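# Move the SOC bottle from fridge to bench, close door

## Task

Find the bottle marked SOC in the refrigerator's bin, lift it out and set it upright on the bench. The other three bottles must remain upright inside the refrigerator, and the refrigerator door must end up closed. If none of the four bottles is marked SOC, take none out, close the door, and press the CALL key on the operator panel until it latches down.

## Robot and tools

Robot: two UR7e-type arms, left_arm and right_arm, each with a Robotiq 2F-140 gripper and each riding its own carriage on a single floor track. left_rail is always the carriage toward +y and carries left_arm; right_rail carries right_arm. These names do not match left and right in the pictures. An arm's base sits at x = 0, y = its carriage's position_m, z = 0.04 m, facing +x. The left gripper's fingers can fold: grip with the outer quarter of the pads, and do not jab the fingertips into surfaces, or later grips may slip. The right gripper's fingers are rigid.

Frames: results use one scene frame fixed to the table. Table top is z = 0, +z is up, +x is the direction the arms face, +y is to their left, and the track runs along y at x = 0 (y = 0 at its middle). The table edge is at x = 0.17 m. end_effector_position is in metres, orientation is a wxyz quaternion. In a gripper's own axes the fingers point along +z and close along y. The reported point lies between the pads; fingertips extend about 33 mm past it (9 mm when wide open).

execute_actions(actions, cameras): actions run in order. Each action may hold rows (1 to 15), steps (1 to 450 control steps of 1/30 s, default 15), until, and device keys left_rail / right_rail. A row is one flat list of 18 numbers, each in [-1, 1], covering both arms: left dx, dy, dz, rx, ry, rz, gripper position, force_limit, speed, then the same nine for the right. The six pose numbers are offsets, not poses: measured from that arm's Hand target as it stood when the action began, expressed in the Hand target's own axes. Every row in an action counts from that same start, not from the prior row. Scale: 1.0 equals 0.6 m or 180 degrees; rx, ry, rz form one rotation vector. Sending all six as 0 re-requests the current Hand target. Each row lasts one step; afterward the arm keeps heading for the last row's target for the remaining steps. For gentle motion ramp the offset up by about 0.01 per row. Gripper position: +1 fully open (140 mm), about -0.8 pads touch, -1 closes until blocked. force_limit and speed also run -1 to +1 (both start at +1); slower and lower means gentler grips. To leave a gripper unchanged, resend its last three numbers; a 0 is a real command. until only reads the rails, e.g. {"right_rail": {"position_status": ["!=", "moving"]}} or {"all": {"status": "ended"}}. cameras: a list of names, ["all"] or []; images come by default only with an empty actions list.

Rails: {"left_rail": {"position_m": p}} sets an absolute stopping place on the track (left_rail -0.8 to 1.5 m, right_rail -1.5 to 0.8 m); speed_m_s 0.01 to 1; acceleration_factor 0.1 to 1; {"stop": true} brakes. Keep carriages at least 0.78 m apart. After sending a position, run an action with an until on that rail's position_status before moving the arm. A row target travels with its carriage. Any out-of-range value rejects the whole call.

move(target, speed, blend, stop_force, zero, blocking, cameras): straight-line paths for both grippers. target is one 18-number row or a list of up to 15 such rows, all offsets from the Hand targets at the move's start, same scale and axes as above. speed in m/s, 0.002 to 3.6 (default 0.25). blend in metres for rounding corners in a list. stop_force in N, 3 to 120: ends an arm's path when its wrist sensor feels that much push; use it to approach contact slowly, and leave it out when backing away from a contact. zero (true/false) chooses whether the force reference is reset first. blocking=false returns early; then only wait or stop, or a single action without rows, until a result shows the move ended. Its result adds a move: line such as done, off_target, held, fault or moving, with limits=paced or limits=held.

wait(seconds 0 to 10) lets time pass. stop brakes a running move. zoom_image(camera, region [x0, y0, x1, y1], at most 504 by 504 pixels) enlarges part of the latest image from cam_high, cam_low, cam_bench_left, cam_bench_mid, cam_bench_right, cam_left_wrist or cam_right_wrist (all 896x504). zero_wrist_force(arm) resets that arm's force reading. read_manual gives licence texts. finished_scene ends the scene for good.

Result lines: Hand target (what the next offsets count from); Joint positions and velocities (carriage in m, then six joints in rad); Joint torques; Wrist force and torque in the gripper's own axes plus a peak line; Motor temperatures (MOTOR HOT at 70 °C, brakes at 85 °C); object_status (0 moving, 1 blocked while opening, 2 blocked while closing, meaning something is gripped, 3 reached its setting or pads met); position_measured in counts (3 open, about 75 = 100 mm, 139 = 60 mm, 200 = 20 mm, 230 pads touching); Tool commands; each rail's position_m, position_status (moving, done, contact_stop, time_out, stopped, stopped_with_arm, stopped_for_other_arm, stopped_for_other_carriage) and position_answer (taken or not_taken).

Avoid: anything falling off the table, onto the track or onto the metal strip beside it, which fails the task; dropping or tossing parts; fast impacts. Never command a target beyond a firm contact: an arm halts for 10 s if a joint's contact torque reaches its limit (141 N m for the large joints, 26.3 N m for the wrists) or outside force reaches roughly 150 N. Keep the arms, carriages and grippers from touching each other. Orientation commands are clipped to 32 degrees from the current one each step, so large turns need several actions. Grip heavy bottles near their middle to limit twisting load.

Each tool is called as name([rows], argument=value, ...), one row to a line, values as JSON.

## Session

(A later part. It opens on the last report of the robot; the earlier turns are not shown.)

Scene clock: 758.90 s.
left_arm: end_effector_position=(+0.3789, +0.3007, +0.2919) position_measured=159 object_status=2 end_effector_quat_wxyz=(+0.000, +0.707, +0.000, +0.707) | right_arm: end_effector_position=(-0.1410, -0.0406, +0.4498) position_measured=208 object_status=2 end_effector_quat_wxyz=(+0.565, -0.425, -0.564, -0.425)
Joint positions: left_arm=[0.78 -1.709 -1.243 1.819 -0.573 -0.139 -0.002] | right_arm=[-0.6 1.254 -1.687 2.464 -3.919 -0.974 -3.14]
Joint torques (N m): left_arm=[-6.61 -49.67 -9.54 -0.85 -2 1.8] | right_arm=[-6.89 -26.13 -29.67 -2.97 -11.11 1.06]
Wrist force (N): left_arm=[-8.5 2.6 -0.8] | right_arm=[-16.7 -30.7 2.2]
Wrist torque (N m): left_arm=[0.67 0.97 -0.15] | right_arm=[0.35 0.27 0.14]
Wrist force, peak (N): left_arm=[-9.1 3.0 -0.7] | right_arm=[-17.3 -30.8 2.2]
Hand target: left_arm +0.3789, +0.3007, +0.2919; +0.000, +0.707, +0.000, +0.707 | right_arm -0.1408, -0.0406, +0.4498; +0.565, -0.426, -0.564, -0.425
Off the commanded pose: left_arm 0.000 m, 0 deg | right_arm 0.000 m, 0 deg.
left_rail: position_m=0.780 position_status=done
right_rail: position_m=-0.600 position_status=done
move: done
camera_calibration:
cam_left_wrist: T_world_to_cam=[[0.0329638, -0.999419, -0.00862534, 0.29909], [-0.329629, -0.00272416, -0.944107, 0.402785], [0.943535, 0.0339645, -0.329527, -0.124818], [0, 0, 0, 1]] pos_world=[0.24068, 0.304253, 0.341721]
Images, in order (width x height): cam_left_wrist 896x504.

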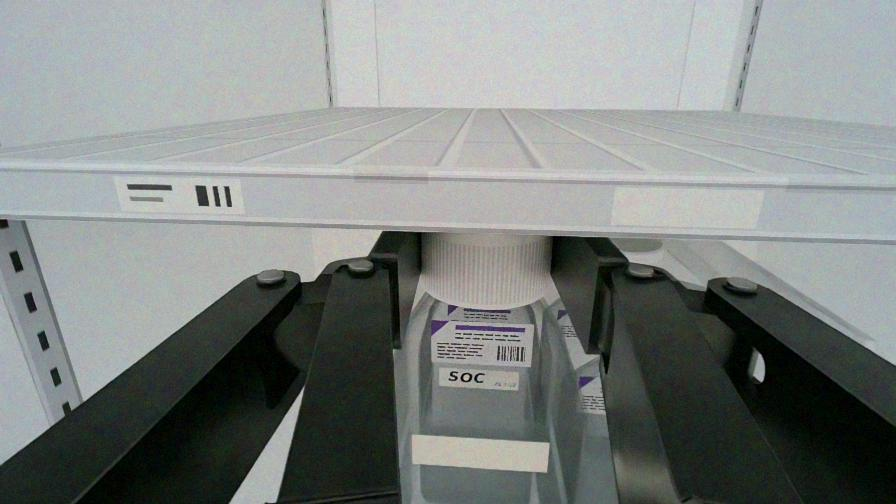

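move(target=[0,0,-0.16,0,0,0,-1,-0.1,-1,0,0,0,0,0,0,-1,-0.1,-1], speed=0.03, stop_force=4, cameras=["cam_left_wrist"])

Scene clock: 767.57 s.
left_arm: end_effector_position=(+0.2829, +0.3006, +0.2919) position_measured=159 object_status=2 end_effector_quat_wxyz=(+0.000, +0.707, +0.000, +0.707) | right_arm: end_effector_position=(-0.1410, -0.0406, +0.4498) position_measured=208 object_status=2 end_effector_quat_wxyz=(+0.565, -0.425, -0.564, -0.425)
Joint positions: left_arm=[0.78 -1.911 -1.252 1.831 -0.578 -0.34 -0.001] | right_arm=[-0.6 1.254 -1.687 2.464 -3.919 -0.974 -3.14]
Joint torques (N m): left_arm=[-6.65 -21.36 -33.4 2.35 -1.87 1.59] | right_arm=[-7.13 -25.3 -29.59 -2.82 -11.01 1.18]
Wrist force (N): left_arm=[-7.7 2.9 1.7] | right_arm=[-16.9 -30.8 2.3]
Wrist torque (N m): left_arm=[0.76 1.07 -0.21] | right_arm=[0.38 0.30 0.15]
Wrist force, peak (N): left_arm=[-9.0 2.9 2.0] | right_arm=[-17.2 -31.1 2.3]
Hand target: left_arm +0.2829, +0.3006, +0.2919; +0.000, +0.707, +0.000, +0.707 | right_arm -0.1408, -0.0406, +0.4498; +0.565, -0.426, -0.564, -0.425
Off the commanded pose: left_arm 0.000 m, 0 deg | right_arm 0.000 m, 0 deg.
left_rail: position_m=0.780 position_status=done
right_rail: position_m=-0.600 position_status=done
move: done
camera_calibration:
cam_left_wrist: T_world_to_cam=[[0.0329638, -0.999419, -0.00862534, 0.302254], [-0.329629, -0.00272416, -0.944107, 0.371046], [0.943535, 0.0339645, -0.329527, -0.0342714], [0, 0, 0, 1]] pos_world=[0.14468, 0.304253, 0.341621]
Images, in order (width x height): cam_left_wrist 896x504.

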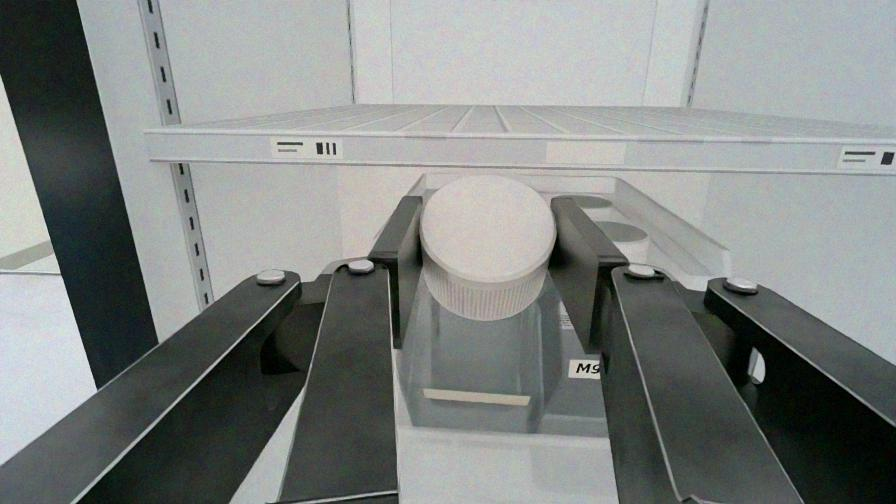

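move(target=[0.12,0,-0.01,0,0,0,-1,-0.1,-1,0,0,0,0,0,0,-1,-0.1,-1], speed=0.03, cameras=["cam_left_wrist"])

Scene clock: 775.90 s.
left_arm: end_effector_position=(+0.2769, +0.3006, +0.3639) position_measured=159 object_status=2 end_effector_quat_wxyz=(+0.000, +0.707, +0.000, +0.707) | right_arm: end_effector_position=(-0.1410, -0.0406, +0.4498) position_measured=208 object_status=2 end_effector_quat_wxyz=(+0.565, -0.425, -0.564, -0.425)
Joint positions: left_arm=[0.78 -1.923 -1.332 1.73 -0.397 -0.353 0] | right_arm=[-0.6 1.254 -1.687 2.464 -3.919 -0.974 -3.14]
Joint torques (N m): left_arm=[-5.58 -46.2 -34.87 2.6 -2.08 -2.04] | right_arm=[-6.81 -25.46 -28.71 -2.84 -11.14 1.27]
Wrist force (N): left_arm=[-8.7 2.6 -0.6] | right_arm=[-17.1 -30.5 1.9]
Wrist torque (N m): left_arm=[0.69 1.01 -0.16] | right_arm=[0.40 0.28 0.14]
Wrist force, peak (N): left_arm=[-9.2 2.6 -0.4] | right_arm=[-17.4 -31.0 2.2]
Hand target: left_arm +0.2769, +0.3006, +0.3639; +0.000, +0.707, +0.000, +0.707 | right_arm -0.1408, -0.0406, +0.4498; +0.565, -0.426, -0.564, -0.425
Off the commanded pose: left_arm 0.000 m, 0 deg | right_arm 0.000 m, 0 deg.
left_rail: position_m=0.780 position_status=done
right_rail: position_m=-0.600 position_status=done
move: done
camera_calibration:
cam_left_wrist: T_world_to_cam=[[0.03293, -0.99942, -0.00871891, 0.30302], [-0.329632, -0.00262475, -0.944106, 0.43698], [0.943535, 0.0339635, -0.329528, -0.00478597], [0, 0, 0, 1]] pos_world=[0.13858, 0.304153, 0.41362]
Images, in order (width x height): cam_left_wrist 896x504.

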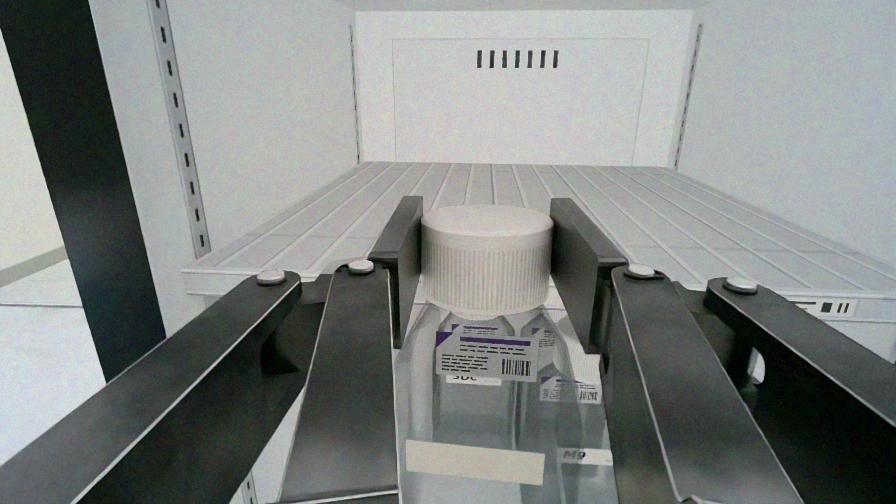

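move(target=[0.233,0,-0.01,0,0,0,-1,-0.1,-1,0,0,0,0,0,0,-1,-0.1,-1], speed=0.1, cameras=["cam_left_wrist","cam_right_wrist"])

Scene clock: 787.90 s.
left_arm: end_effector_position=(+0.2709, +0.3005, +0.5037) position_measured=159 object_status=2 end_effector_quat_wxyz=(+0.000, +0.707, +0.000, +0.707) | right_arm: end_effector_position=(-0.1410, -0.0406, +0.4498) position_measured=208 object_status=2 end_effector_quat_wxyz=(+0.565, -0.425, -0.564, -0.425)
Joint positions: left_arm=[0.78 -1.935 -1.404 1.45 -0.046 -0.365 0] | right_arm=[-0.6 1.254 -1.687 2.464 -3.919 -0.974 -3.14]
Joint torques (N m): left_arm=[-5.7 -18.57 -37.54 2.73 -1.99 -1.88] | right_arm=[-7.41 -24.19 -28.95 -2.83 -11.01 1.42]
Wrist force (N): left_arm=[-8.3 2.9 -0.6] | right_arm=[-16.0 -30.3 1.8]
Wrist torque (N m): left_arm=[0.74 0.94 -0.02] | right_arm=[0.43 0.23 0.14]
Wrist force, peak (N): left_arm=[-10.0 2.7 -0.4] | right_arm=[-17.3 -30.7 2.3]
Hand target: left_arm +0.2709, +0.3005, +0.5037; +0.000, +0.707, +0.000, +0.707 | right_arm -0.1408, -0.0406, +0.4498; +0.565, -0.426, -0.564, -0.425
Off the commanded pose: left_arm 0.000 m, 0 deg | right_arm 0.000 m, 0 deg.
left_rail: position_m=0.780 position_status=done
right_rail: position_m=-0.600 position_status=done
move: done
camera_calibration:
cam_left_wrist: T_world_to_cam=[[0.0329971, -0.999419, -0.00853031, 0.304322], [-0.329714, -0.00282798, -0.944077, 0.567046], [0.943504, 0.0339644, -0.329616, 0.0469959], [0, 0, 0, 1]] pos_world=[0.13258, 0.304153, 0.553421]
cam_right_wrist: T_world_to_cam=[[0.961257, 0.274975, -0.0193608, 0.16207], [0.0777299, -0.337773, -0.938012, 0.420219], [-0.264469, 0.900166, -0.346061, 0.301287], [0, 0, 0, 1]] pos_world=[-0.108774, -0.173835, 0.501572]
Images, in order (width x height): cam_left_wrist 896x504, cam_right_wrist 896x504.

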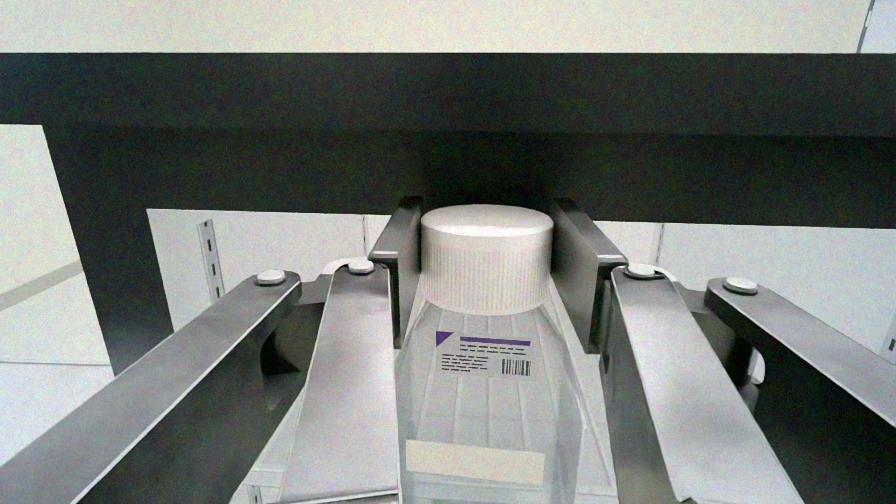

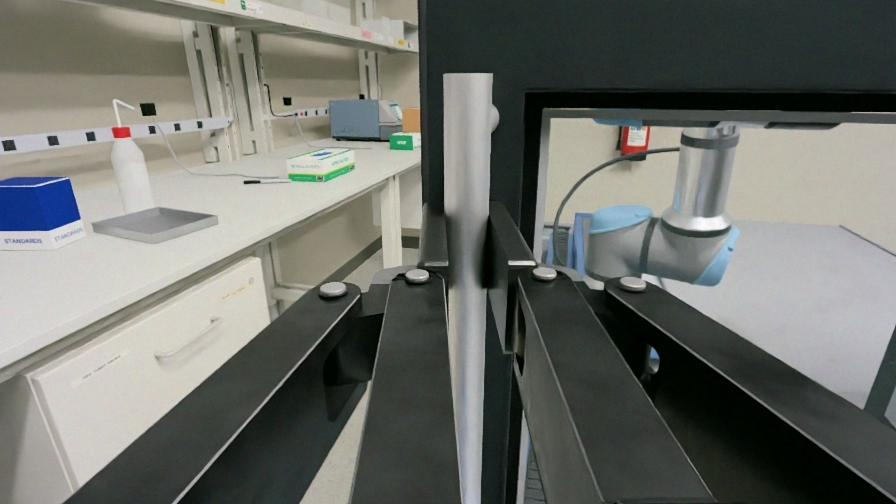

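move(target=[-0.1,0,-0.16,0,0,0,-1,-0.1,-1,0,0,0,0,0,0,-1,-0.1,-1], speed=0.12)

execute_actions([
  {"left_rail":{"position_m":1.2,"speed_m_s":0.3,"acceleration_factor":0.2},"steps":200,"until":{"all":{"status":"ended"}}},
], cameras=["cam_left_wrist","cam_bench_left","cam_bench_mid","cam_high"])

Scene clock: 818.43 s.
left_arm: end_effector_position=(+0.1750, +0.3005, +0.4437) position_measured=159 object_status=2 end_effector_quat_wxyz=(+0.000, +0.707, +0.000, +0.707) | right_arm: end_effector_position=(-0.1410, -0.0406, +0.4498) position_measured=208 object_status=2 end_effector_quat_wxyz=(+0.565, -0.425, -0.564, -0.425)
Joint positions: left_arm=[0.78 -2.118 -1.345 1.533 -0.188 -0.548 0] | right_arm=[-0.6 1.254 -1.687 2.464 -3.919 -0.974 -3.14]
Joint torques (N m): left_arm=[-5.03 -19.4 -12.47 0.28 -1.99 1.93] | right_arm=[-6.72 -24.11 -28.04 -2.98 -11.12 1.36]
Wrist force (N): left_arm=[-8.6 2.3 -0.9] | right_arm=[-17.1 -30.4 2.2]
Wrist torque (N m): left_arm=[0.63 0.98 -0.18] | right_arm=[0.41 0.28 0.14]
Wrist force, peak (N): left_arm=[-9.5 2.5 -2.1] | right_arm=[-17.1 -30.9 1.7]
Hand target: left_arm +0.1749, +0.3005, +0.4437; +0.000, +0.707, +0.000, +0.707 | right_arm -0.1408, -0.0406, +0.4498; +0.565, -0.426, -0.564, -0.425
Off the commanded pose: left_arm 0.000 m, 0 deg | right_arm 0.000 m, 0 deg.
left_rail: position_m=0.780 position_status=done
right_rail: position_m=-0.600 position_status=done
move: done

Scene clock: 821.60 s.
left_arm: end_effector_position=(+0.1749, +0.7205, +0.4437) position_measured=159 object_status=2 end_effector_quat_wxyz=(+0.000, +0.707, +0.000, +0.707) | right_arm: end_effector_position=(-0.1410, -0.0406, +0.4498) position_measured=208 object_status=2 end_effector_quat_wxyz=(+0.565, -0.425, -0.564, -0.425)
Joint positions: left_arm=[1.2 -2.118 -1.345 1.533 -0.188 -0.548 0] | right_arm=[-0.6 1.254 -1.687 2.464 -3.919 -0.974 -3.14]
Joint torques (N m): left_arm=[-3.86 -29.31 -16.18 1.59 -0.65 1.95] | right_arm=[-6.55 -23.37 -28.47 -2.8 -10.99 1.2]
Wrist force (N): left_arm=[-8.7 2.7 -0.6] | right_arm=[-16.8 -30.3 2.0]
Wrist torque (N m): left_arm=[0.70 1.01 -0.19] | right_arm=[0.42 0.29 0.14]
Wrist force, peak (N): left_arm=[-9.0 3.0 -0.8] | right_arm=[-17.4 -30.7 2.1]
Hand target: left_arm +0.1749, +0.7205, +0.4437; +0.000, +0.707, +0.000, +0.707 | right_arm -0.1408, -0.0406, +0.4498; +0.565, -0.426, -0.564, -0.425
Tool commands: left_gripper/position=-1.0 left_gripper/force_limit=-0.1 left_gripper/speed=-1.0 right_gripper/position=-1.0 right_gripper/force_limit=-0.1 right_gripper/speed=-1.0
Off the commanded pose: left_arm 0.000 m, 0 deg | right_arm 0.000 m, 0 deg.
left_rail: position_m=1.200 speed_m_s=0.30 position_status=done
right_rail: position_m=-0.600 position_status=done
camera_calibration:
cam_left_wrist: T_world_to_cam=[[0.0329638, -0.999419, -0.00862534, 0.726783], [-0.329629, -0.00272416, -0.944107, 0.479872], [0.943535, 0.0339645, -0.329527, 0.103485], [0, 0, 0, 1]] pos_world=[0.0365803, 0.724153, 0.493421]
Images, in order (width x height): cam_high 896x504, cam_bench_left 896x504, cam_bench_mid 896x504, cam_left_wrist 896x504.

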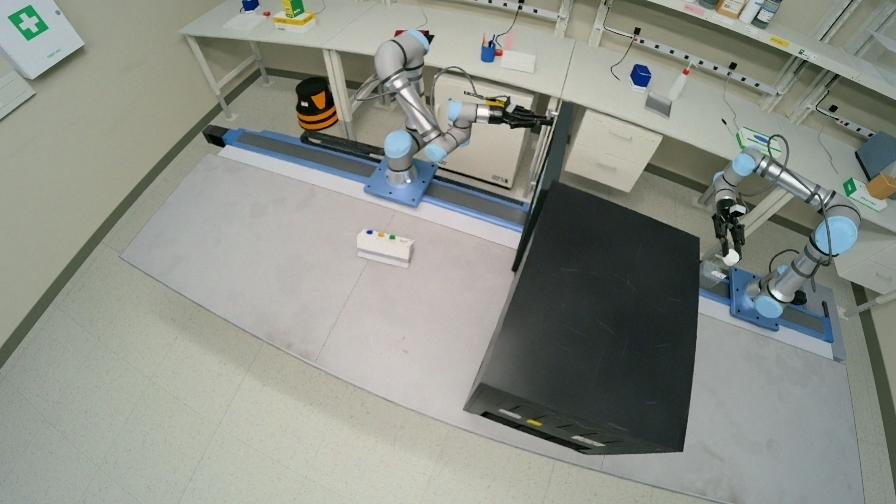

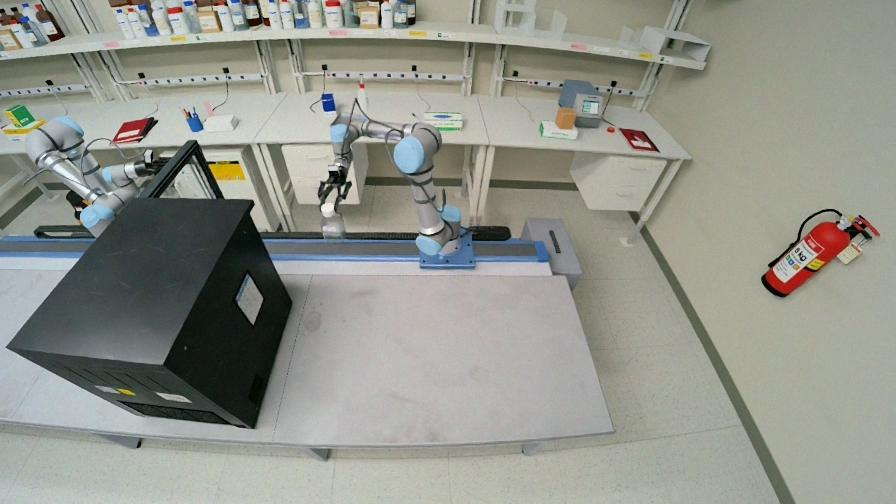

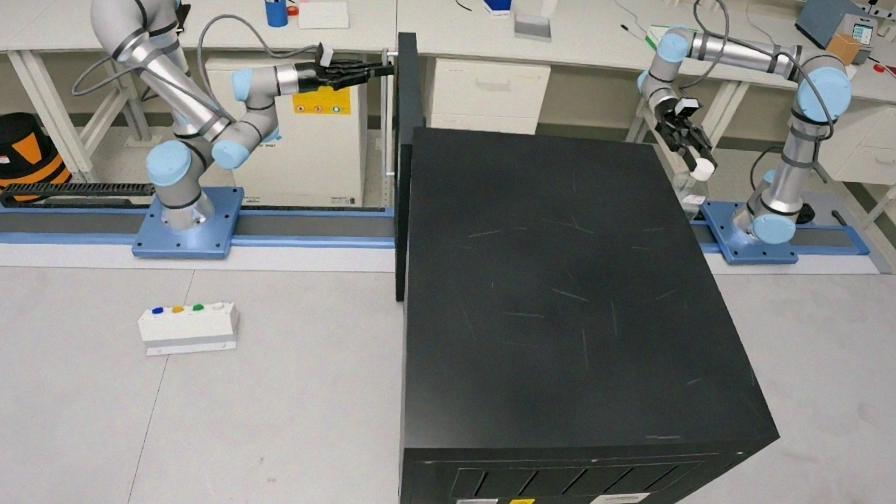

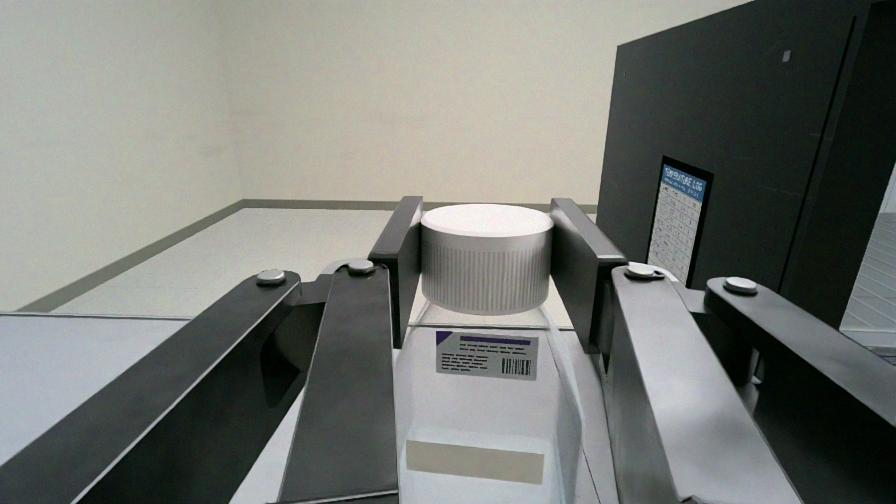

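move(target=[-0.373,0,0.375,0,0,0,-1,-0.1,-1,0,0,0,0,0,0,-1,-0.1,-1], speed=0.15)

move(target=[-0.18,0,0,0,0,0,-1,-0.1,-1,0,0,0,0,0,0,-1,-0.1,-1], speed=0.02, stop_force=4, cameras=["cam_left_wrist","cam_bench_left"])

Scene clock: 832.27 s.
left_arm: end_effector_position=(+0.4000, +0.7207, +0.2198) position_measured=159 object_status=2 end_effector_quat_wxyz=(+0.000, +0.707, +0.000, +0.707) | right_arm: end_effector_position=(-0.1410, -0.0406, +0.4498) position_measured=208 object_status=2 end_effector_quat_wxyz=(+0.565, -0.425, -0.564, -0.425)
Joint positions: left_arm=[1.2 -1.664 -1.127 1.876 -0.744 -0.094 -0.004] | right_arm=[-0.6 1.254 -1.687 2.464 -3.919 -0.974 -3.14]
Joint torques (N m): left_arm=[6.33 -50.47 -7.77 -1.05 1.67 1.92] | right_arm=[-6.87 -22.86 -27.76 -2.9 -11.07 1.33]
Wrist force (N): left_arm=[-8.3 2.5 -1.1] | right_arm=[-16.6 -30.5 2.2]
Wrist torque (N m): left_arm=[0.65 0.95 -0.19] | right_arm=[0.38 0.32 0.14]
Wrist force, peak (N): left_arm=[-10.1 2.7 0.5] | right_arm=[-17.3 -30.7 2.5]
Hand target: left_arm +0.4000, +0.7207, +0.2199; +0.000, +0.707, +0.000, +0.707 | right_arm -0.1408, -0.0406, +0.4498; +0.565, -0.426, -0.564, -0.425
Off the commanded pose: left_arm 0.000 m, 0 deg | right_arm 0.000 m, 0 deg.
left_rail: position_m=1.200 speed_m_s=0.30 position_status=done
right_rail: position_m=-0.600 position_status=done
move: done

Scene clock: 835.87 s.
left_arm: end_effector_position=(+0.4000, +0.7207, +0.1715) position_measured=159 object_status=2 end_effector_quat_wxyz=(+0.000, +0.707, +0.000, +0.707) | right_arm: end_effector_position=(-0.1410, -0.0406, +0.4498) position_measured=208 object_status=2 end_effector_quat_wxyz=(+0.565, -0.425, -0.564, -0.425)
Joint positions: left_arm=[1.2 -1.664 -1.04 1.904 -0.857 -0.094 -0.007] | right_arm=[-0.6 1.254 -1.687 2.464 -3.919 -0.974 -3.14]
Joint torques (N m): left_arm=[3.6 -53.95 -29.28 1.81 -2 -2.04] | right_arm=[-6.09 -22.89 -27.17 -2.8 -11.12 1.37]
Wrist force (N): left_arm=[-9.2 2.5 -0.5] | right_arm=[-17.1 -30.6 2.1]
Wrist torque (N m): left_arm=[0.65 1.17 -0.11] | right_arm=[0.38 0.30 0.14]
Wrist force, peak (N): left_arm=[-9.3 2.5 -0.4] | right_arm=[-17.2 -30.7 2.1]
Hand target: left_arm +0.4000, +0.7207, +0.1715; +0.000, +0.707, +0.000, +0.707 (not the last commanded pose) | right_arm -0.1408, -0.0406, +0.4498; +0.565, -0.426, -0.564, -0.425
Off the commanded pose: left_arm 0.060 m, 0 deg | right_arm 0.000 m, 0 deg.
left_rail: position_m=1.200 speed_m_s=0.30 position_status=done
right_rail: position_m=-0.600 position_status=done
move: contact (left_arm)
camera_calibration:
cam_left_wrist: T_world_to_cam=[[0.0330022, -0.999419, -0.00851701, 0.71718], [-0.329326, -0.00282827, -0.944212, 0.297105], [0.943639, 0.0339659, -0.329228, -0.198704], [0, 0, 0, 1]] pos_world=[0.261681, 0.724353, 0.22122]
Images, in order (width x height): cam_bench_left 896x504, cam_left_wrist 896x504.

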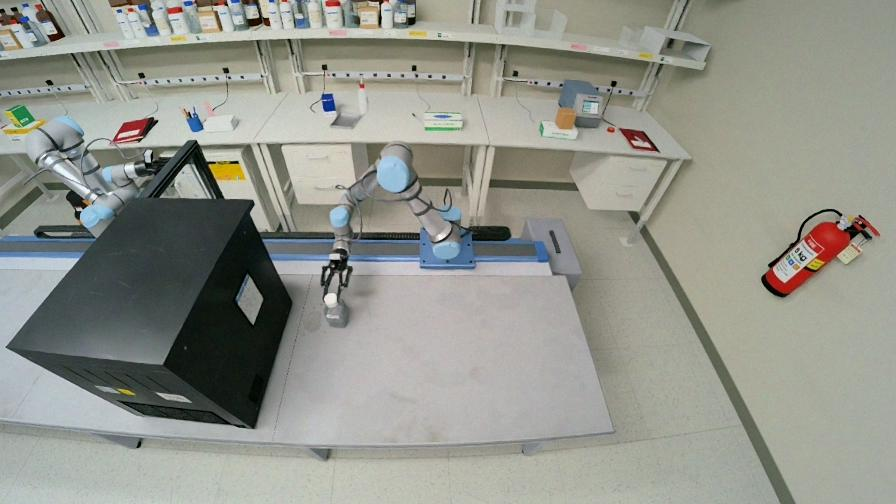

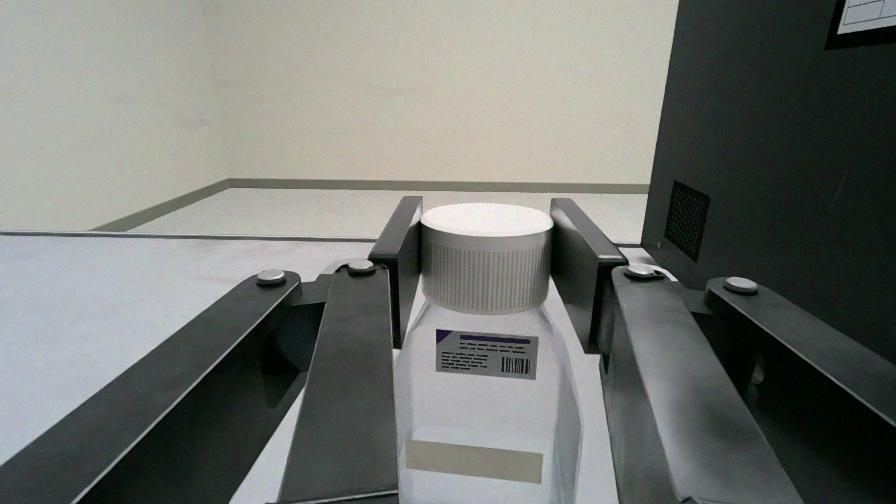

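move(target=[-0.02,0,0,0,0,0,-1,-0.1,-1,0,0,0,0,0,0,-1,-0.1,-1], speed=0.01, stop_force=5)

Scene clock: 841.83 s.
left_arm: end_effector_position=(+0.4000, +0.7206, +0.1708) position_measured=159 object_status=2 end_effector_quat_wxyz=(+0.000, +0.707, +0.000, +0.707) | right_arm: end_effector_position=(-0.1410, -0.0406, +0.4498) position_measured=208 object_status=2 end_effector_quat_wxyz=(+0.565, -0.425, -0.564, -0.425)
Joint positions: left_arm=[1.2 -1.664 -1.039 1.904 -0.858 -0.094 -0.007] | right_arm=[-0.6 1.254 -1.687 2.464 -3.919 -0.974 -3.14]
Joint torques (N m): left_arm=[1.16 -53.01 -8.12 1.66 -1.77 1.58] | right_arm=[-6.38 -22.95 -27.37 -2.84 -11.05 1.29]
Wrist force (N): left_arm=[-7.4 2.1 -0.9] | right_arm=[-16.1 -30.3 2.1]
Wrist torque (N m): left_arm=[0.57 1.18 0.00] | right_arm=[0.43 0.24 0.14]
Wrist force, peak (N): left_arm=[-9.5 2.7 -0.8] | right_arm=[-17.4 -30.7 1.9]
Hand target: left_arm +0.4000, +0.7206, +0.1708; +0.000, +0.707, +0.000, +0.707 (not the last commanded pose) | right_arm -0.1408, -0.0406, +0.4498; +0.565, -0.426, -0.564, -0.425
Off the commanded pose: left_arm 0.011 m, 0 deg | right_arm 0.000 m, 0 deg.
left_rail: position_m=1.200 speed_m_s=0.30 position_status=done
right_rail: position_m=-0.600 position_status=done
move: contact (left_arm)

execute_actions([
  {"rows":[[0,0,0,0,0,0,-0.05,-0.1,-1,0,0,0,0,0,0,-1,-0.1,-1]],"steps":30},
])

move([
  [0,0,-0.15,0,0,0,-0.05,-0.1,-1,0,0,0,0,0,0,-1,-0.1,-1],
  [0.13,0,-0.36,0,0,0,-0.05,-0.1,-1,0,0,0,0,0,0,-1,-0.1,-1],
], speed=[0.1,0.25], blend=0.03, cameras=["cam_left_wrist"])

execute_actions([
  {"left_rail":{"position_m":0.78,"speed_m_s":0.5,"acceleration_factor":0.5},"steps":200,"until":{"all":{"status":"ended"}}},
], cameras=["cam_left_wrist"])

Scene clock: 868.10 s.
left_arm: end_effector_position=(+0.4000, +0.7206, +0.1708) position_measured=135 object_status=3 end_effector_quat_wxyz=(+0.000, +0.707, +0.000, +0.707) | right_arm: end_effector_position=(-0.1410, -0.0406, +0.4498) position_measured=208 object_status=2 end_effector_quat_wxyz=(+0.565, -0.425, -0.564, -0.425)
Joint positions: left_arm=[1.2 -1.664 -1.039 1.904 -0.858 -0.094 -0.007] | right_arm=[-0.6 1.254 -1.687 2.464 -3.919 -0.974 -3.14]
Joint torques (N m): left_arm=[5.13 -49.32 -19.8 0.25 -1.55 1.67] | right_arm=[-6.09 -22.18 -28.15 -2.8 -10.98 1.26]
Wrist force (N): left_arm=[-5.4 2.4 -0.9] | right_arm=[-16.5 -30.5 2.1]
Wrist torque (N m): left_arm=[0.63 1.19 -0.03] | right_arm=[0.39 0.26 0.14]
Wrist force, peak (N): left_arm=[-8.7 2.3 -0.8] | right_arm=[-17.2 -30.8 2.2]
Hand target: left_arm +0.4000, +0.7206, +0.1708; +0.000, +0.707, +0.000, +0.707 | right_arm -0.1408, -0.0406, +0.4498; +0.565, -0.426, -0.564, -0.425
Off the commanded pose: left_arm 0.000 m, 0 deg | right_arm 0.000 m, 0 deg.
left_rail: position_m=1.200 speed_m_s=0.30 position_status=done
right_rail: position_m=-0.600 position_status=done

Scene clock: 870.10 s.
left_arm: end_effector_position=(+0.1840, +0.7205, +0.2487) position_measured=135 object_status=3 end_effector_quat_wxyz=(+0.000, +0.707, +0.000, +0.707) | right_arm: end_effector_position=(-0.1410, -0.0406, +0.4498) position_measured=208 object_status=2 end_effector_quat_wxyz=(+0.565, -0.425, -0.564, -0.425)
Joint positions: left_arm=[1.2 -2.102 -1.158 1.828 -0.669 -0.532 -0.001] | right_arm=[-0.6 1.254 -1.687 2.464 -3.919 -0.974 -3.14]
Joint torques (N m): left_arm=[-6.48 -49.7 -30.81 2.84 -1.96 -2.13] | right_arm=[-6.62 -22.14 -26.34 -3.05 -10.99 1.35]
Wrist force (N): left_arm=[-5.5 1.8 -1.1] | right_arm=[-16.6 -30.5 2.0]
Wrist torque (N m): left_arm=[0.52 1.19 -0.03] | right_arm=[0.38 0.22 0.15]
Wrist force, peak (N): left_arm=[-6.4 2.3 -0.1] | right_arm=[-17.2 -30.6 1.9]
Hand target: left_arm +0.1839, +0.7205, +0.2487; +0.000, +0.707, +0.000, +0.707 | right_arm -0.1408, -0.0406, +0.4498; +0.565, -0.426, -0.564, -0.425
Off the commanded pose: left_arm 0.000 m, 0 deg | right_arm 0.000 m, 0 deg.
left_rail: position_m=1.200 speed_m_s=0.30 position_status=done
right_rail: position_m=-0.600 position_status=done
move: done
camera_calibration:
cam_left_wrist: T_world_to_cam=[[0.03301, -0.999421, -0.00820117, 0.724673], [-0.329316, -0.00312886, -0.944215, 0.299083], [0.943643, 0.0338693, -0.329228, 0.0306159], [0, 0, 0, 1]] pos_world=[0.0456807, 0.724153, 0.298421]
Images, in order (width x height): cam_left_wrist 896x504.

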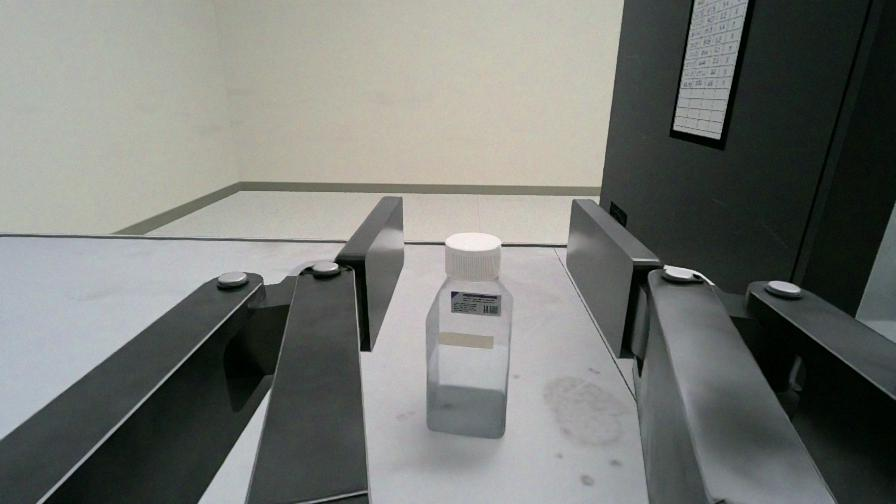

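Scene clock: 872.20 s.
left_arm: end_effector_position=(+0.1839, +0.3005, +0.2487) position_measured=135 object_status=3 end_effector_quat_wxyz=(+0.000, +0.707, +0.000, +0.707) | right_arm: end_effector_position=(-0.1410, -0.0406, +0.4498) position_measured=208 object_status=2 end_effector_quat_wxyz=(+0.565, -0.425, -0.564, -0.425)
Joint positions: left_arm=[0.78 -2.102 -1.158 1.827 -0.669 -0.532 -0.001] | right_arm=[-0.6 1.254 -1.687 2.464 -3.919 -0.974 -3.14]
Joint torques (N m): left_arm=[-3.57 -31.59 -22.97 1.48 -0.1 -1.86] | right_arm=[-7.36 -21.79 -27.04 -2.76 -10.97 1.39]
Wrist force (N): left_arm=[-5.6 2.0 -0.7] | right_arm=[-16.7 -30.3 2.0]
Wrist torque (N m): left_arm=[0.56 1.23 -0.02] | right_arm=[0.43 0.25 0.15]
Wrist force, peak (N): left_arm=[-5.8 2.8 -0.8] | right_arm=[-17.1 -30.7 2.0]
Hand target: left_arm +0.1839, +0.3005, +0.2487; +0.000, +0.707, +0.000, +0.707 | right_arm -0.1408, -0.0406, +0.4498; +0.565, -0.426, -0.564, -0.425
Tool commands: left_gripper/position=-0.05 left_gripper/force_limit=-0.1 left_gripper/speed=-1.0 right_gripper/position=-1.0 right_gripper/force_limit=-0.1 right_gripper/speed=-1.0
Off the commanded pose: left_arm 0.000 m, 0 deg | right_arm 0.000 m, 0 deg.
left_rail: position_m=0.780 speed_m_s=0.50 position_status=done
right_rail: position_m=-0.600 position_status=done
camera_calibration:
cam_left_wrist: T_world_to_cam=[[0.03301, -0.999421, -0.00820117, 0.304919], [-0.329316, -0.00312886, -0.944215, 0.297736], [0.943643, 0.0338693, -0.329228, 0.0449354], [0, 0, 0, 1]] pos_world=[0.0455807, 0.304153, 0.298421]
Images, in order (width x height): cam_left_wrist 896x504.

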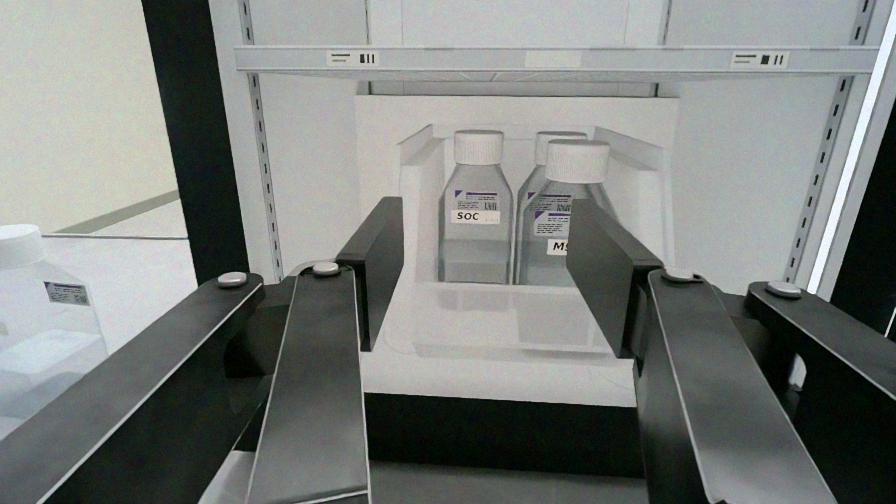

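move(target=[0.002,0,0.393,0,0,0,-0.05,-0.1,-1,0,0,0,0,0,0,-1,-0.1,-1], speed=0.12, stop_force=6, cameras=["cam_left_wrist"])

Scene clock: 882.23 s.
left_arm: end_effector_position=(+0.4197, +0.3006, +0.2501) position_measured=135 object_status=3 end_effector_quat_wxyz=(+0.000, +0.707, +0.000, +0.707) | right_arm: end_effector_position=(-0.1410, -0.0406, +0.4498) position_measured=208 object_status=2 end_effector_quat_wxyz=(+0.565, -0.425, -0.564, -0.425)
Joint positions: left_arm=[0.78 -1.623 -1.167 1.837 -0.659 -0.052 -0.012] | right_arm=[-0.6 1.254 -1.687 2.464 -3.919 -0.974 -3.14]
Joint torques (N m): left_arm=[6.51 -25.23 -31.69 1.6 1.8 -1.86] | right_arm=[-6.86 -20.98 -26.53 -2.9 -10.99 1.44]
Wrist force (N): left_arm=[-5.6 2.2 -0.8] | right_arm=[-16.8 -30.4 1.8]
Wrist torque (N m): left_arm=[0.59 1.22 -0.02] | right_arm=[0.40 0.26 0.15]
Wrist force, peak (N): left_arm=[-5.9 1.9 -1.9] | right_arm=[-17.3 -30.7 2.0]
Hand target: left_arm +0.4197, +0.3006, +0.2501; +0.000, +0.707, +0.000, +0.707 | right_arm -0.1408, -0.0406, +0.4498; +0.565, -0.426, -0.564, -0.425
Off the commanded pose: left_arm 0.000 m, 0 deg | right_arm 0.000 m, 0 deg.
left_rail: position_m=0.780 speed_m_s=0.50 position_status=done
right_rail: position_m=-0.600 position_status=done
move: done
camera_calibration:
cam_left_wrist: T_world_to_cam=[[0.033008, -0.999421, -0.00820399, 0.297248], [-0.329405, -0.00312871, -0.944184, 0.376726], [0.943612, 0.033868, -0.329317, -0.177082], [0, 0, 0, 1]] pos_world=[0.281381, 0.304253, 0.299821]
Images, in order (width x height): cam_left_wrist 896x504.

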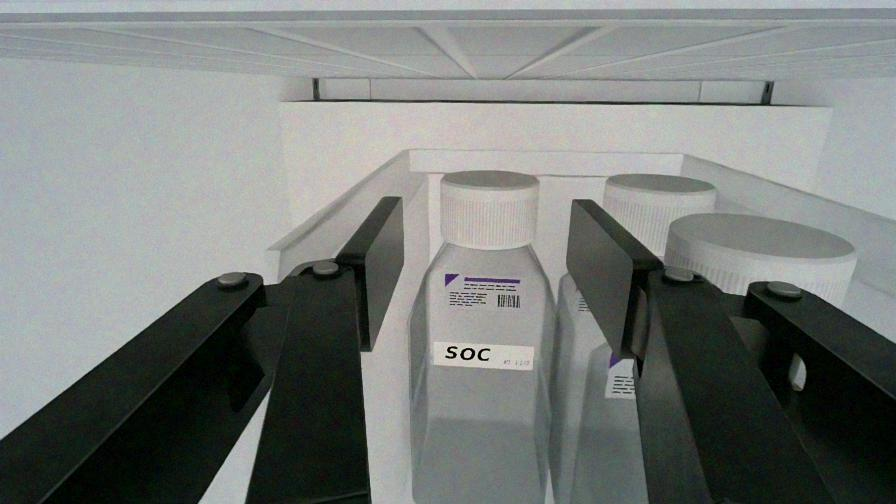

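move([
  [0,0,-0.2,0,0,0,-0.05,-0.1,-1,0,0,0,0,0,0,-1,-0.1,-1],
  [-0.13,-0.015,-0.2,0,0,0,-0.05,-0.1,-1,0,0,0,0,0,0,-1,-0.1,-1],
], speed=0.15)

execute_actions([
  {"rows":[[0,0,0,0,0,0,-0.8,-0.1,0,0,0,0,0,0,0,-1,-0.1,-1]],"steps":40},
], cameras=["cam_left_wrist"])

Scene clock: 932.67 s.
left_arm: end_effector_position=(+0.2998, +0.3096, +0.1720) position_measured=135 object_status=3 end_effector_quat_wxyz=(+0.000, +0.707, +0.000, +0.707) | right_arm: end_effector_position=(-0.1410, -0.0406, +0.4498) position_measured=208 object_status=2 end_effector_quat_wxyz=(+0.565, -0.425, -0.564, -0.425)
Joint positions: left_arm=[0.78 -1.882 -1.071 1.957 -0.884 -0.312 -0.002] | right_arm=[-0.6 1.254 -1.687 2.464 -3.919 -0.974 -3.14]
Joint torques (N m): left_arm=[-7.25 -24.41 -2.87 -0.7 -1.38 2.18] | right_arm=[-6.04 -20.4 -26.31 -3.12 -10.94 1.44]
Wrist force (N): left_arm=[-5.4 2.1 -0.9] | right_arm=[-16.5 -30.6 1.7]
Wrist torque (N m): left_arm=[0.58 1.20 -0.18] | right_arm=[0.38 0.23 0.14]
Wrist force, peak (N): left_arm=[-7.1 1.9 -0.7] | right_arm=[-17.0 -30.9 1.9]
Hand target: left_arm +0.2998, +0.3096, +0.1720; +0.000, +0.707, +0.000, +0.707 | right_arm -0.1408, -0.0406, +0.4498; +0.565, -0.426, -0.564, -0.425
Off the commanded pose: left_arm 0.000 m, 0 deg | right_arm 0.000 m, 0 deg.
left_rail: position_m=0.780 speed_m_s=0.50 position_status=done
right_rail: position_m=-0.600 position_status=done
move: done

Scene clock: 934.20 s.
left_arm: end_effector_position=(+0.2998, +0.3096, +0.1720) position_measured=229 object_status=3 end_effector_quat_wxyz=(+0.000, +0.707, +0.000, +0.707) | right_arm: end_effector_position=(-0.1410, -0.0406, +0.4498) position_measured=208 object_status=2 end_effector_quat_wxyz=(+0.565, -0.425, -0.564, -0.425)
Joint positions: left_arm=[0.78 -1.882 -1.071 1.957 -0.885 -0.312 -0.002] | right_arm=[-0.6 1.254 -1.687 2.464 -3.919 -0.974 -3.14]
Joint torques (N m): left_arm=[-5.56 -23.59 -2.73 -0.66 1.44 1.88] | right_arm=[-6.23 -20.32 -26.12 -2.89 -10.98 1.41]
Wrist force (N): left_arm=[-5.3 2.0 -0.7] | right_arm=[-17.0 -30.8 2.0]
Wrist torque (N m): left_arm=[0.56 1.15 -0.17] | right_arm=[0.33 0.26 0.15]
Wrist force, peak (N): left_arm=[-5.7 2.4 -0.9] | right_arm=[-17.0 -30.8 2.0]
Hand target: left_arm +0.2998, +0.3096, +0.1720; +0.000, +0.707, +0.000, +0.707 | right_arm -0.1408, -0.0406, +0.4498; +0.565, -0.426, -0.564, -0.425
Off the commanded pose: left_arm 0.000 m, 0 deg | right_arm 0.000 m, 0 deg.
left_rail: position_m=0.780 speed_m_s=0.50 position_status=done
right_rail: position_m=-0.600 position_status=done
camera_calibration:
cam_left_wrist: T_world_to_cam=[[0.03301, -0.999421, -0.00820117, 0.309559], [-0.329316, -0.00312886, -0.944215, 0.263511], [0.943643, 0.0338693, -0.329228, -0.0899928], [0, 0, 0, 1]] pos_world=[0.161481, 0.313253, 0.221721]
Images, in order (width x height): cam_left_wrist 896x504.

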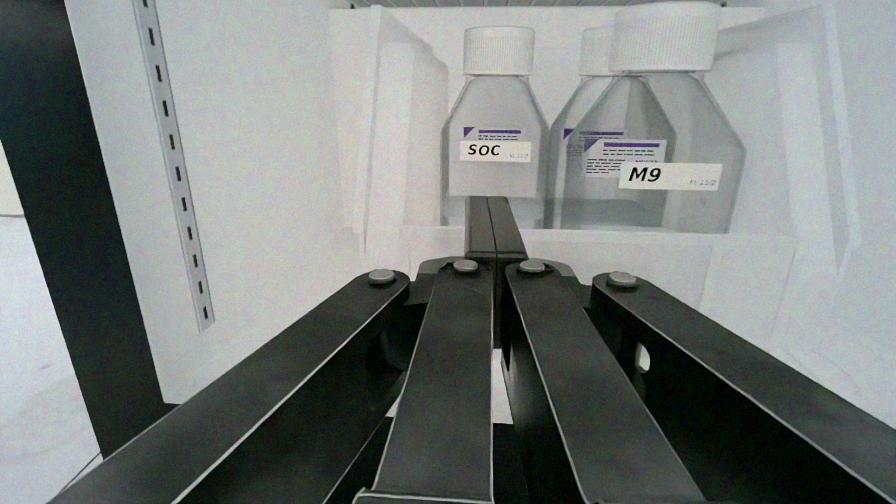

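move(target=[0.007,0,0.2,0,0,0,-0.8,-0.1,0,0,0,0,0,0,0,-1,-0.1,-1], speed=0.08, stop_force=5)

move(target=[0,0.078,0,0,0,0,-0.8,-0.1,0,0,0,0,0,0,0,-1,-0.1,-1], speed=0.02, stop_force=8, cameras=["cam_left_wrist"])

Scene clock: 949.87 s.
left_arm: end_effector_position=(+0.3099, +0.3097, +0.1722) position_measured=229 object_status=3 end_effector_quat_wxyz=(+0.000, +0.707, +0.000, +0.707) | right_arm: end_effector_position=(-0.1409, -0.0406, +0.4498) position_measured=208 object_status=2 end_effector_quat_wxyz=(+0.565, -0.425, -0.564, -0.425)
Joint positions: left_arm=[0.78 -1.861 -1.071 1.958 -0.884 -0.29 -0.002] | right_arm=[-0.6 1.254 -1.687 2.464 -3.919 -0.974 -3.14]
Joint torques (N m): left_arm=[-6.44 -23.55 -9.68 -0.61 -1.93 1.62] | right_arm=[-7.19 -19.27 -26.14 -3.01 -10.97 1.3]
Wrist force (N): left_arm=[-5.3 2.6 -0.9] | right_arm=[-17.5 -32.5 2.2]
Wrist torque (N m): left_arm=[0.67 1.16 -0.17] | right_arm=[0.43 0.25 0.15]
Wrist force, peak (N): left_arm=[-3.8 -7.3 -103.1] | right_arm=[-17.9 -32.7 2.3]
Hand target: left_arm +0.3099, +0.3097, +0.1722; +0.000, +0.707, +0.000, +0.707 (not the last commanded pose) | right_arm -0.1408, -0.0406, +0.4498; +0.565, -0.426, -0.564, -0.425
Off the commanded pose: left_arm 0.110 m, 0 deg | right_arm 0.000 m, 0 deg.
left_rail: position_m=0.780 speed_m_s=0.50 position_status=done
right_rail: position_m=-0.600 position_status=done
move: contact (left_arm)

Scene clock: 953.03 s.
left_arm: end_effector_position=(+0.3099, +0.2629, +0.1722) position_measured=229 object_status=3 end_effector_quat_wxyz=(+0.000, +0.707, +0.000, +0.707) | right_arm: end_effector_position=(-0.1409, -0.0406, +0.4498) position_measured=208 object_status=2 end_effector_quat_wxyz=(+0.565, -0.425, -0.564, -0.425)
Joint positions: left_arm=[0.78 -1.834 -0.992 1.812 -0.817 -0.263 -0.002] | right_arm=[-0.6 1.254 -1.687 2.464 -3.919 -0.974 -3.14]
Joint torques (N m): left_arm=[9.54 -28.08 -30.01 2 2.8 -1.9] | right_arm=[-9.04 -18.97 -26.16 -2.94 -11.01 1.41]
Wrist force (N): left_arm=[-6.1 -1.0 -7.6] | right_arm=[-18.1 -31.6 2.1]
Wrist torque (N m): left_arm=[0.76 1.18 -0.09] | right_arm=[0.39 0.29 0.14]
Wrist force, peak (N): left_arm=[-6.1 -1.0 -7.6] | right_arm=[-18.2 -32.7 2.4]
Hand target: left_arm +0.3099, +0.2629, +0.1722; +0.000, +0.707, +0.000, +0.707 | right_arm -0.1408, -0.0406, +0.4498; +0.565, -0.426, -0.564, -0.425
Off the commanded pose: left_arm 0.000 m, 0 deg | right_arm 0.000 m, 0 deg.
left_rail: position_m=0.780 speed_m_s=0.50 position_status=done
right_rail: position_m=-0.600 position_status=done
move: done
camera_calibration:
cam_left_wrist: T_world_to_cam=[[0.0329995, -0.999419, -0.00851654, 0.262526], [-0.329206, -0.00282349, -0.944254, 0.266786], [0.943681, 0.0339636, -0.329107, -0.0979319], [0, 0, 0, 1]] pos_world=[0.171581, 0.266453, 0.221919]
Images, in order (width x height): cam_left_wrist 896x504.

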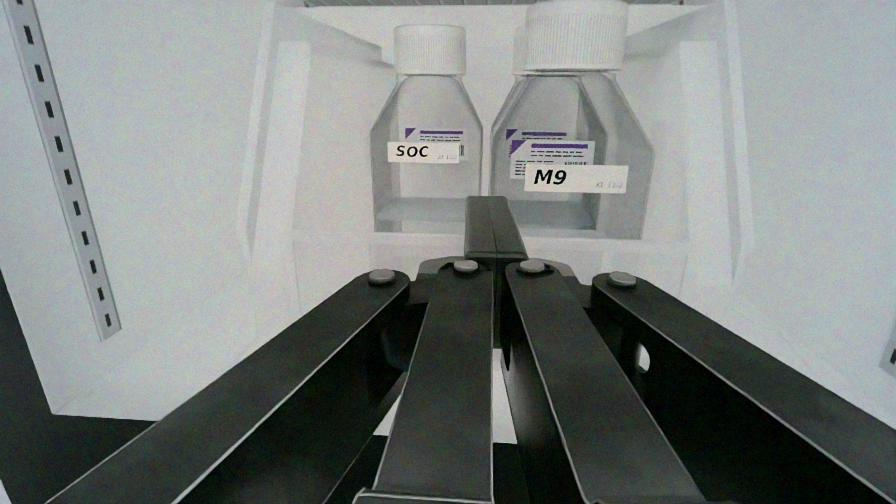

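move([
  [0,0,-0.08,0,0,0,-0.8,-0.1,0,0,0,0,0,0,0,-1,-0.1,-1],
  [0.12,-0.078,-0.08,0,0,0,-0.8,-0.1,0,0,0,0,0,0,0,-1,-0.1,-1],
  [0.12,-0.078,-0.017,0,-0.25,0,-0.8,-0.1,0,0,0,0,0,0,0,-1,-0.1,-1],
], speed=0.12, cameras=["cam_left_wrist"])

Scene clock: 972.17 s.
left_arm: end_effector_position=(+0.2996, +0.3096, +0.2442) position_measured=229 object_status=3 end_effector_quat_wxyz=(+0.000, +0.924, +0.000, +0.383) | right_arm: end_effector_position=(-0.1409, -0.0406, +0.4498) position_measured=208 object_status=2 end_effector_quat_wxyz=(+0.565, -0.425, -0.564, -0.425)
Joint positions: left_arm=[0.78 -1.687 -1.577 1.974 -1.852 -0.791 1.407] | right_arm=[-0.6 1.254 -1.687 2.464 -3.919 -0.974 -3.14]
Joint torques (N m): left_arm=[7.89 -37.47 -38.06 -4.2 -0.36 2.04] | right_arm=[-21.34 -16.42 -27.51 -3.18 -11 1.52]
Wrist force (N): left_arm=[-5.4 2.3 -0.5] | right_arm=[-17.7 -32.5 2.0]
Wrist torque (N m): left_arm=[0.54 1.12 -0.14] | right_arm=[0.40 0.28 0.15]
Wrist force, peak (N): left_arm=[-6.3 -1.2 -7.7] | right_arm=[-18.2 -32.5 2.1]
Hand target: left_arm +0.2996, +0.3096, +0.2442; +0.000, +0.924, +0.000, +0.383 | right_arm -0.1408, -0.0406, +0.4498; +0.565, -0.426, -0.564, -0.425
Off the commanded pose: left_arm 0.000 m, 0 deg | right_arm 0.000 m, 0 deg.
left_rail: position_m=0.780 speed_m_s=0.50 position_status=done
right_rail: position_m=-0.600 position_status=done
move: done
camera_calibration:
cam_left_wrist: T_world_to_cam=[[0.0176355, -0.999421, -0.0290957, 0.319867], [-0.90047, -0.00322823, -0.434905, 0.378343], [0.43456, 0.0338696, -0.900006, 0.225901], [0, 0, 0, 1]] pos_world=[0.236878, 0.313252, 0.377162]
Images, in order (width x height): cam_left_wrist 896x504.

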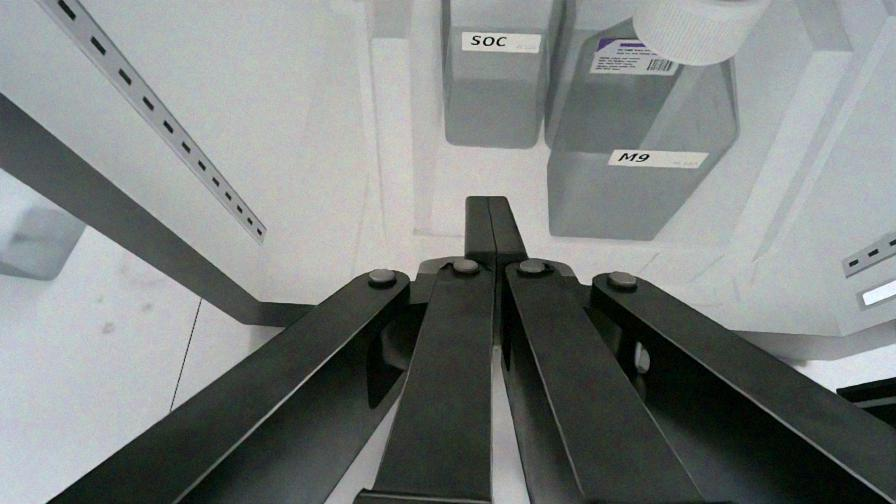

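move(target=[0,0,0.19,0,0,0,-0.8,-0.1,0,0,0,0,0,0,0,-1,-0.1,-1], speed=0.04, stop_force=5)

move(target=[0,0.078,0,0,0,0,-0.8,-0.1,0,0,0,0,0,0,0,-1,-0.1,-1], speed=0.02, stop_force=8, cameras=["cam_left_wrist"])

Scene clock: 985.00 s.
left_arm: end_effector_position=(+0.3803, +0.3097, +0.1637) position_measured=229 object_status=3 end_effector_quat_wxyz=(+0.000, +0.924, +0.000, +0.383) | right_arm: end_effector_position=(-0.1409, -0.0406, +0.4498) position_measured=208 object_status=2 end_effector_quat_wxyz=(+0.565, -0.425, -0.564, -0.425)
Joint positions: left_arm=[0.78 -1.514 -1.401 2.071 -2.296 -0.786 1.65] | right_arm=[-0.6 1.254 -1.687 2.464 -3.919 -0.974 -3.14]
Joint torques (N m): left_arm=[7.54 -15.33 -10.38 -4.44 -0.29 1.79] | right_arm=[-30.41 -14.23 -27.69 -3.38 -10.89 1.54]
Wrist force (N): left_arm=[-5.5 2.6 -0.3] | right_arm=[-18.1 -32.3 2.0]
Wrist torque (N m): left_arm=[0.62 1.13 -0.16] | right_arm=[0.44 0.33 0.15]
Wrist force, peak (N): left_arm=[-5.7 2.6 -0.4] | right_arm=[-18.1 -32.8 2.1]
Hand target: left_arm +0.3803, +0.3097, +0.1637; +0.000, +0.924, +0.000, +0.383 | right_arm -0.1408, -0.0406, +0.4498; +0.565, -0.426, -0.564, -0.425
Off the commanded pose: left_arm 0.000 m, 0 deg | right_arm 0.000 m, 0 deg.
left_rail: position_m=0.780 speed_m_s=0.50 position_status=done
right_rail: position_m=-0.600 position_status=done
move: done

Scene clock: 988.17 s.
left_arm: end_effector_position=(+0.3803, +0.2629, +0.1637) position_measured=229 object_status=3 end_effector_quat_wxyz=(+0.000, +0.924, +0.000, +0.383) | right_arm: end_effector_position=(-0.1409, -0.0406, +0.4498) position_measured=208 object_status=2 end_effector_quat_wxyz=(+0.565, -0.425, -0.564, -0.425)
Joint positions: left_arm=[0.78 -1.519 -1.307 1.948 -2.262 -0.786 1.643] | right_arm=[-0.6 1.254 -1.687 2.464 -3.919 -0.974 -3.14]
Joint torques (N m): left_arm=[-6.55 -19.64 -36.21 -1.82 3.31 -1.95] | right_arm=[-33.1 -13.04 -28.23 -3.52 -10.89 1.75]
Wrist force (N): left_arm=[-5.2 1.4 -0.9] | right_arm=[-17.1 -32.3 2.1]
Wrist torque (N m): left_arm=[0.62 1.06 0.01] | right_arm=[0.40 0.27 0.15]
Wrist force, peak (N): left_arm=[-6.2 1.4 -0.9] | right_arm=[-18.0 -32.7 2.2]
Hand target: left_arm +0.3803, +0.2629, +0.1637; +0.000, +0.924, +0.000, +0.383 | right_arm -0.1408, -0.0406, +0.4498; +0.565, -0.426, -0.564, -0.425
Off the commanded pose: left_arm 0.000 m, 0 deg | right_arm 0.000 m, 0 deg.
left_rail: position_m=0.780 speed_m_s=0.50 position_status=done
right_rail: position_m=-0.600 position_status=done
move: done
camera_calibration:
cam_left_wrist: T_world_to_cam=[[0.0176332, -0.999421, -0.0290968, 0.269428], [-0.90047, -0.00322563, -0.434905, 0.415939], [0.43456, 0.0338696, -0.900006, 0.119919], [0, 0, 0, 1]] pos_world=[0.317678, 0.266552, 0.296662]
Images, in order (width x height): cam_left_wrist 896x504.

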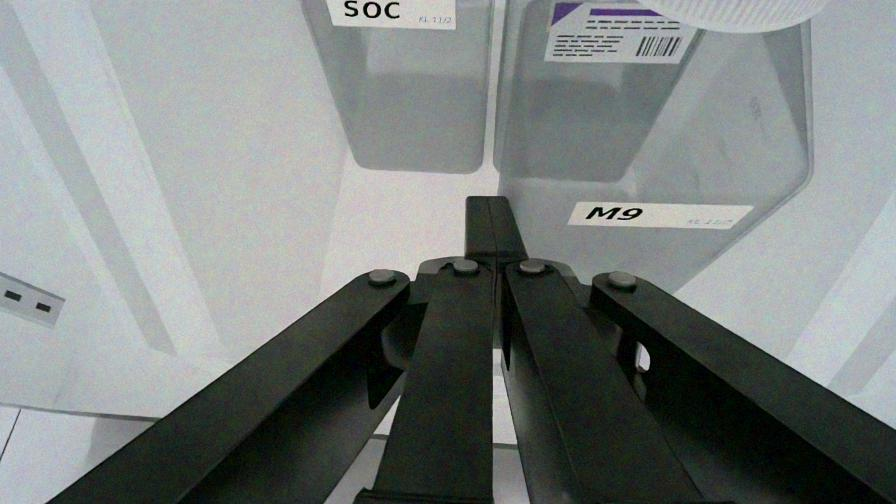

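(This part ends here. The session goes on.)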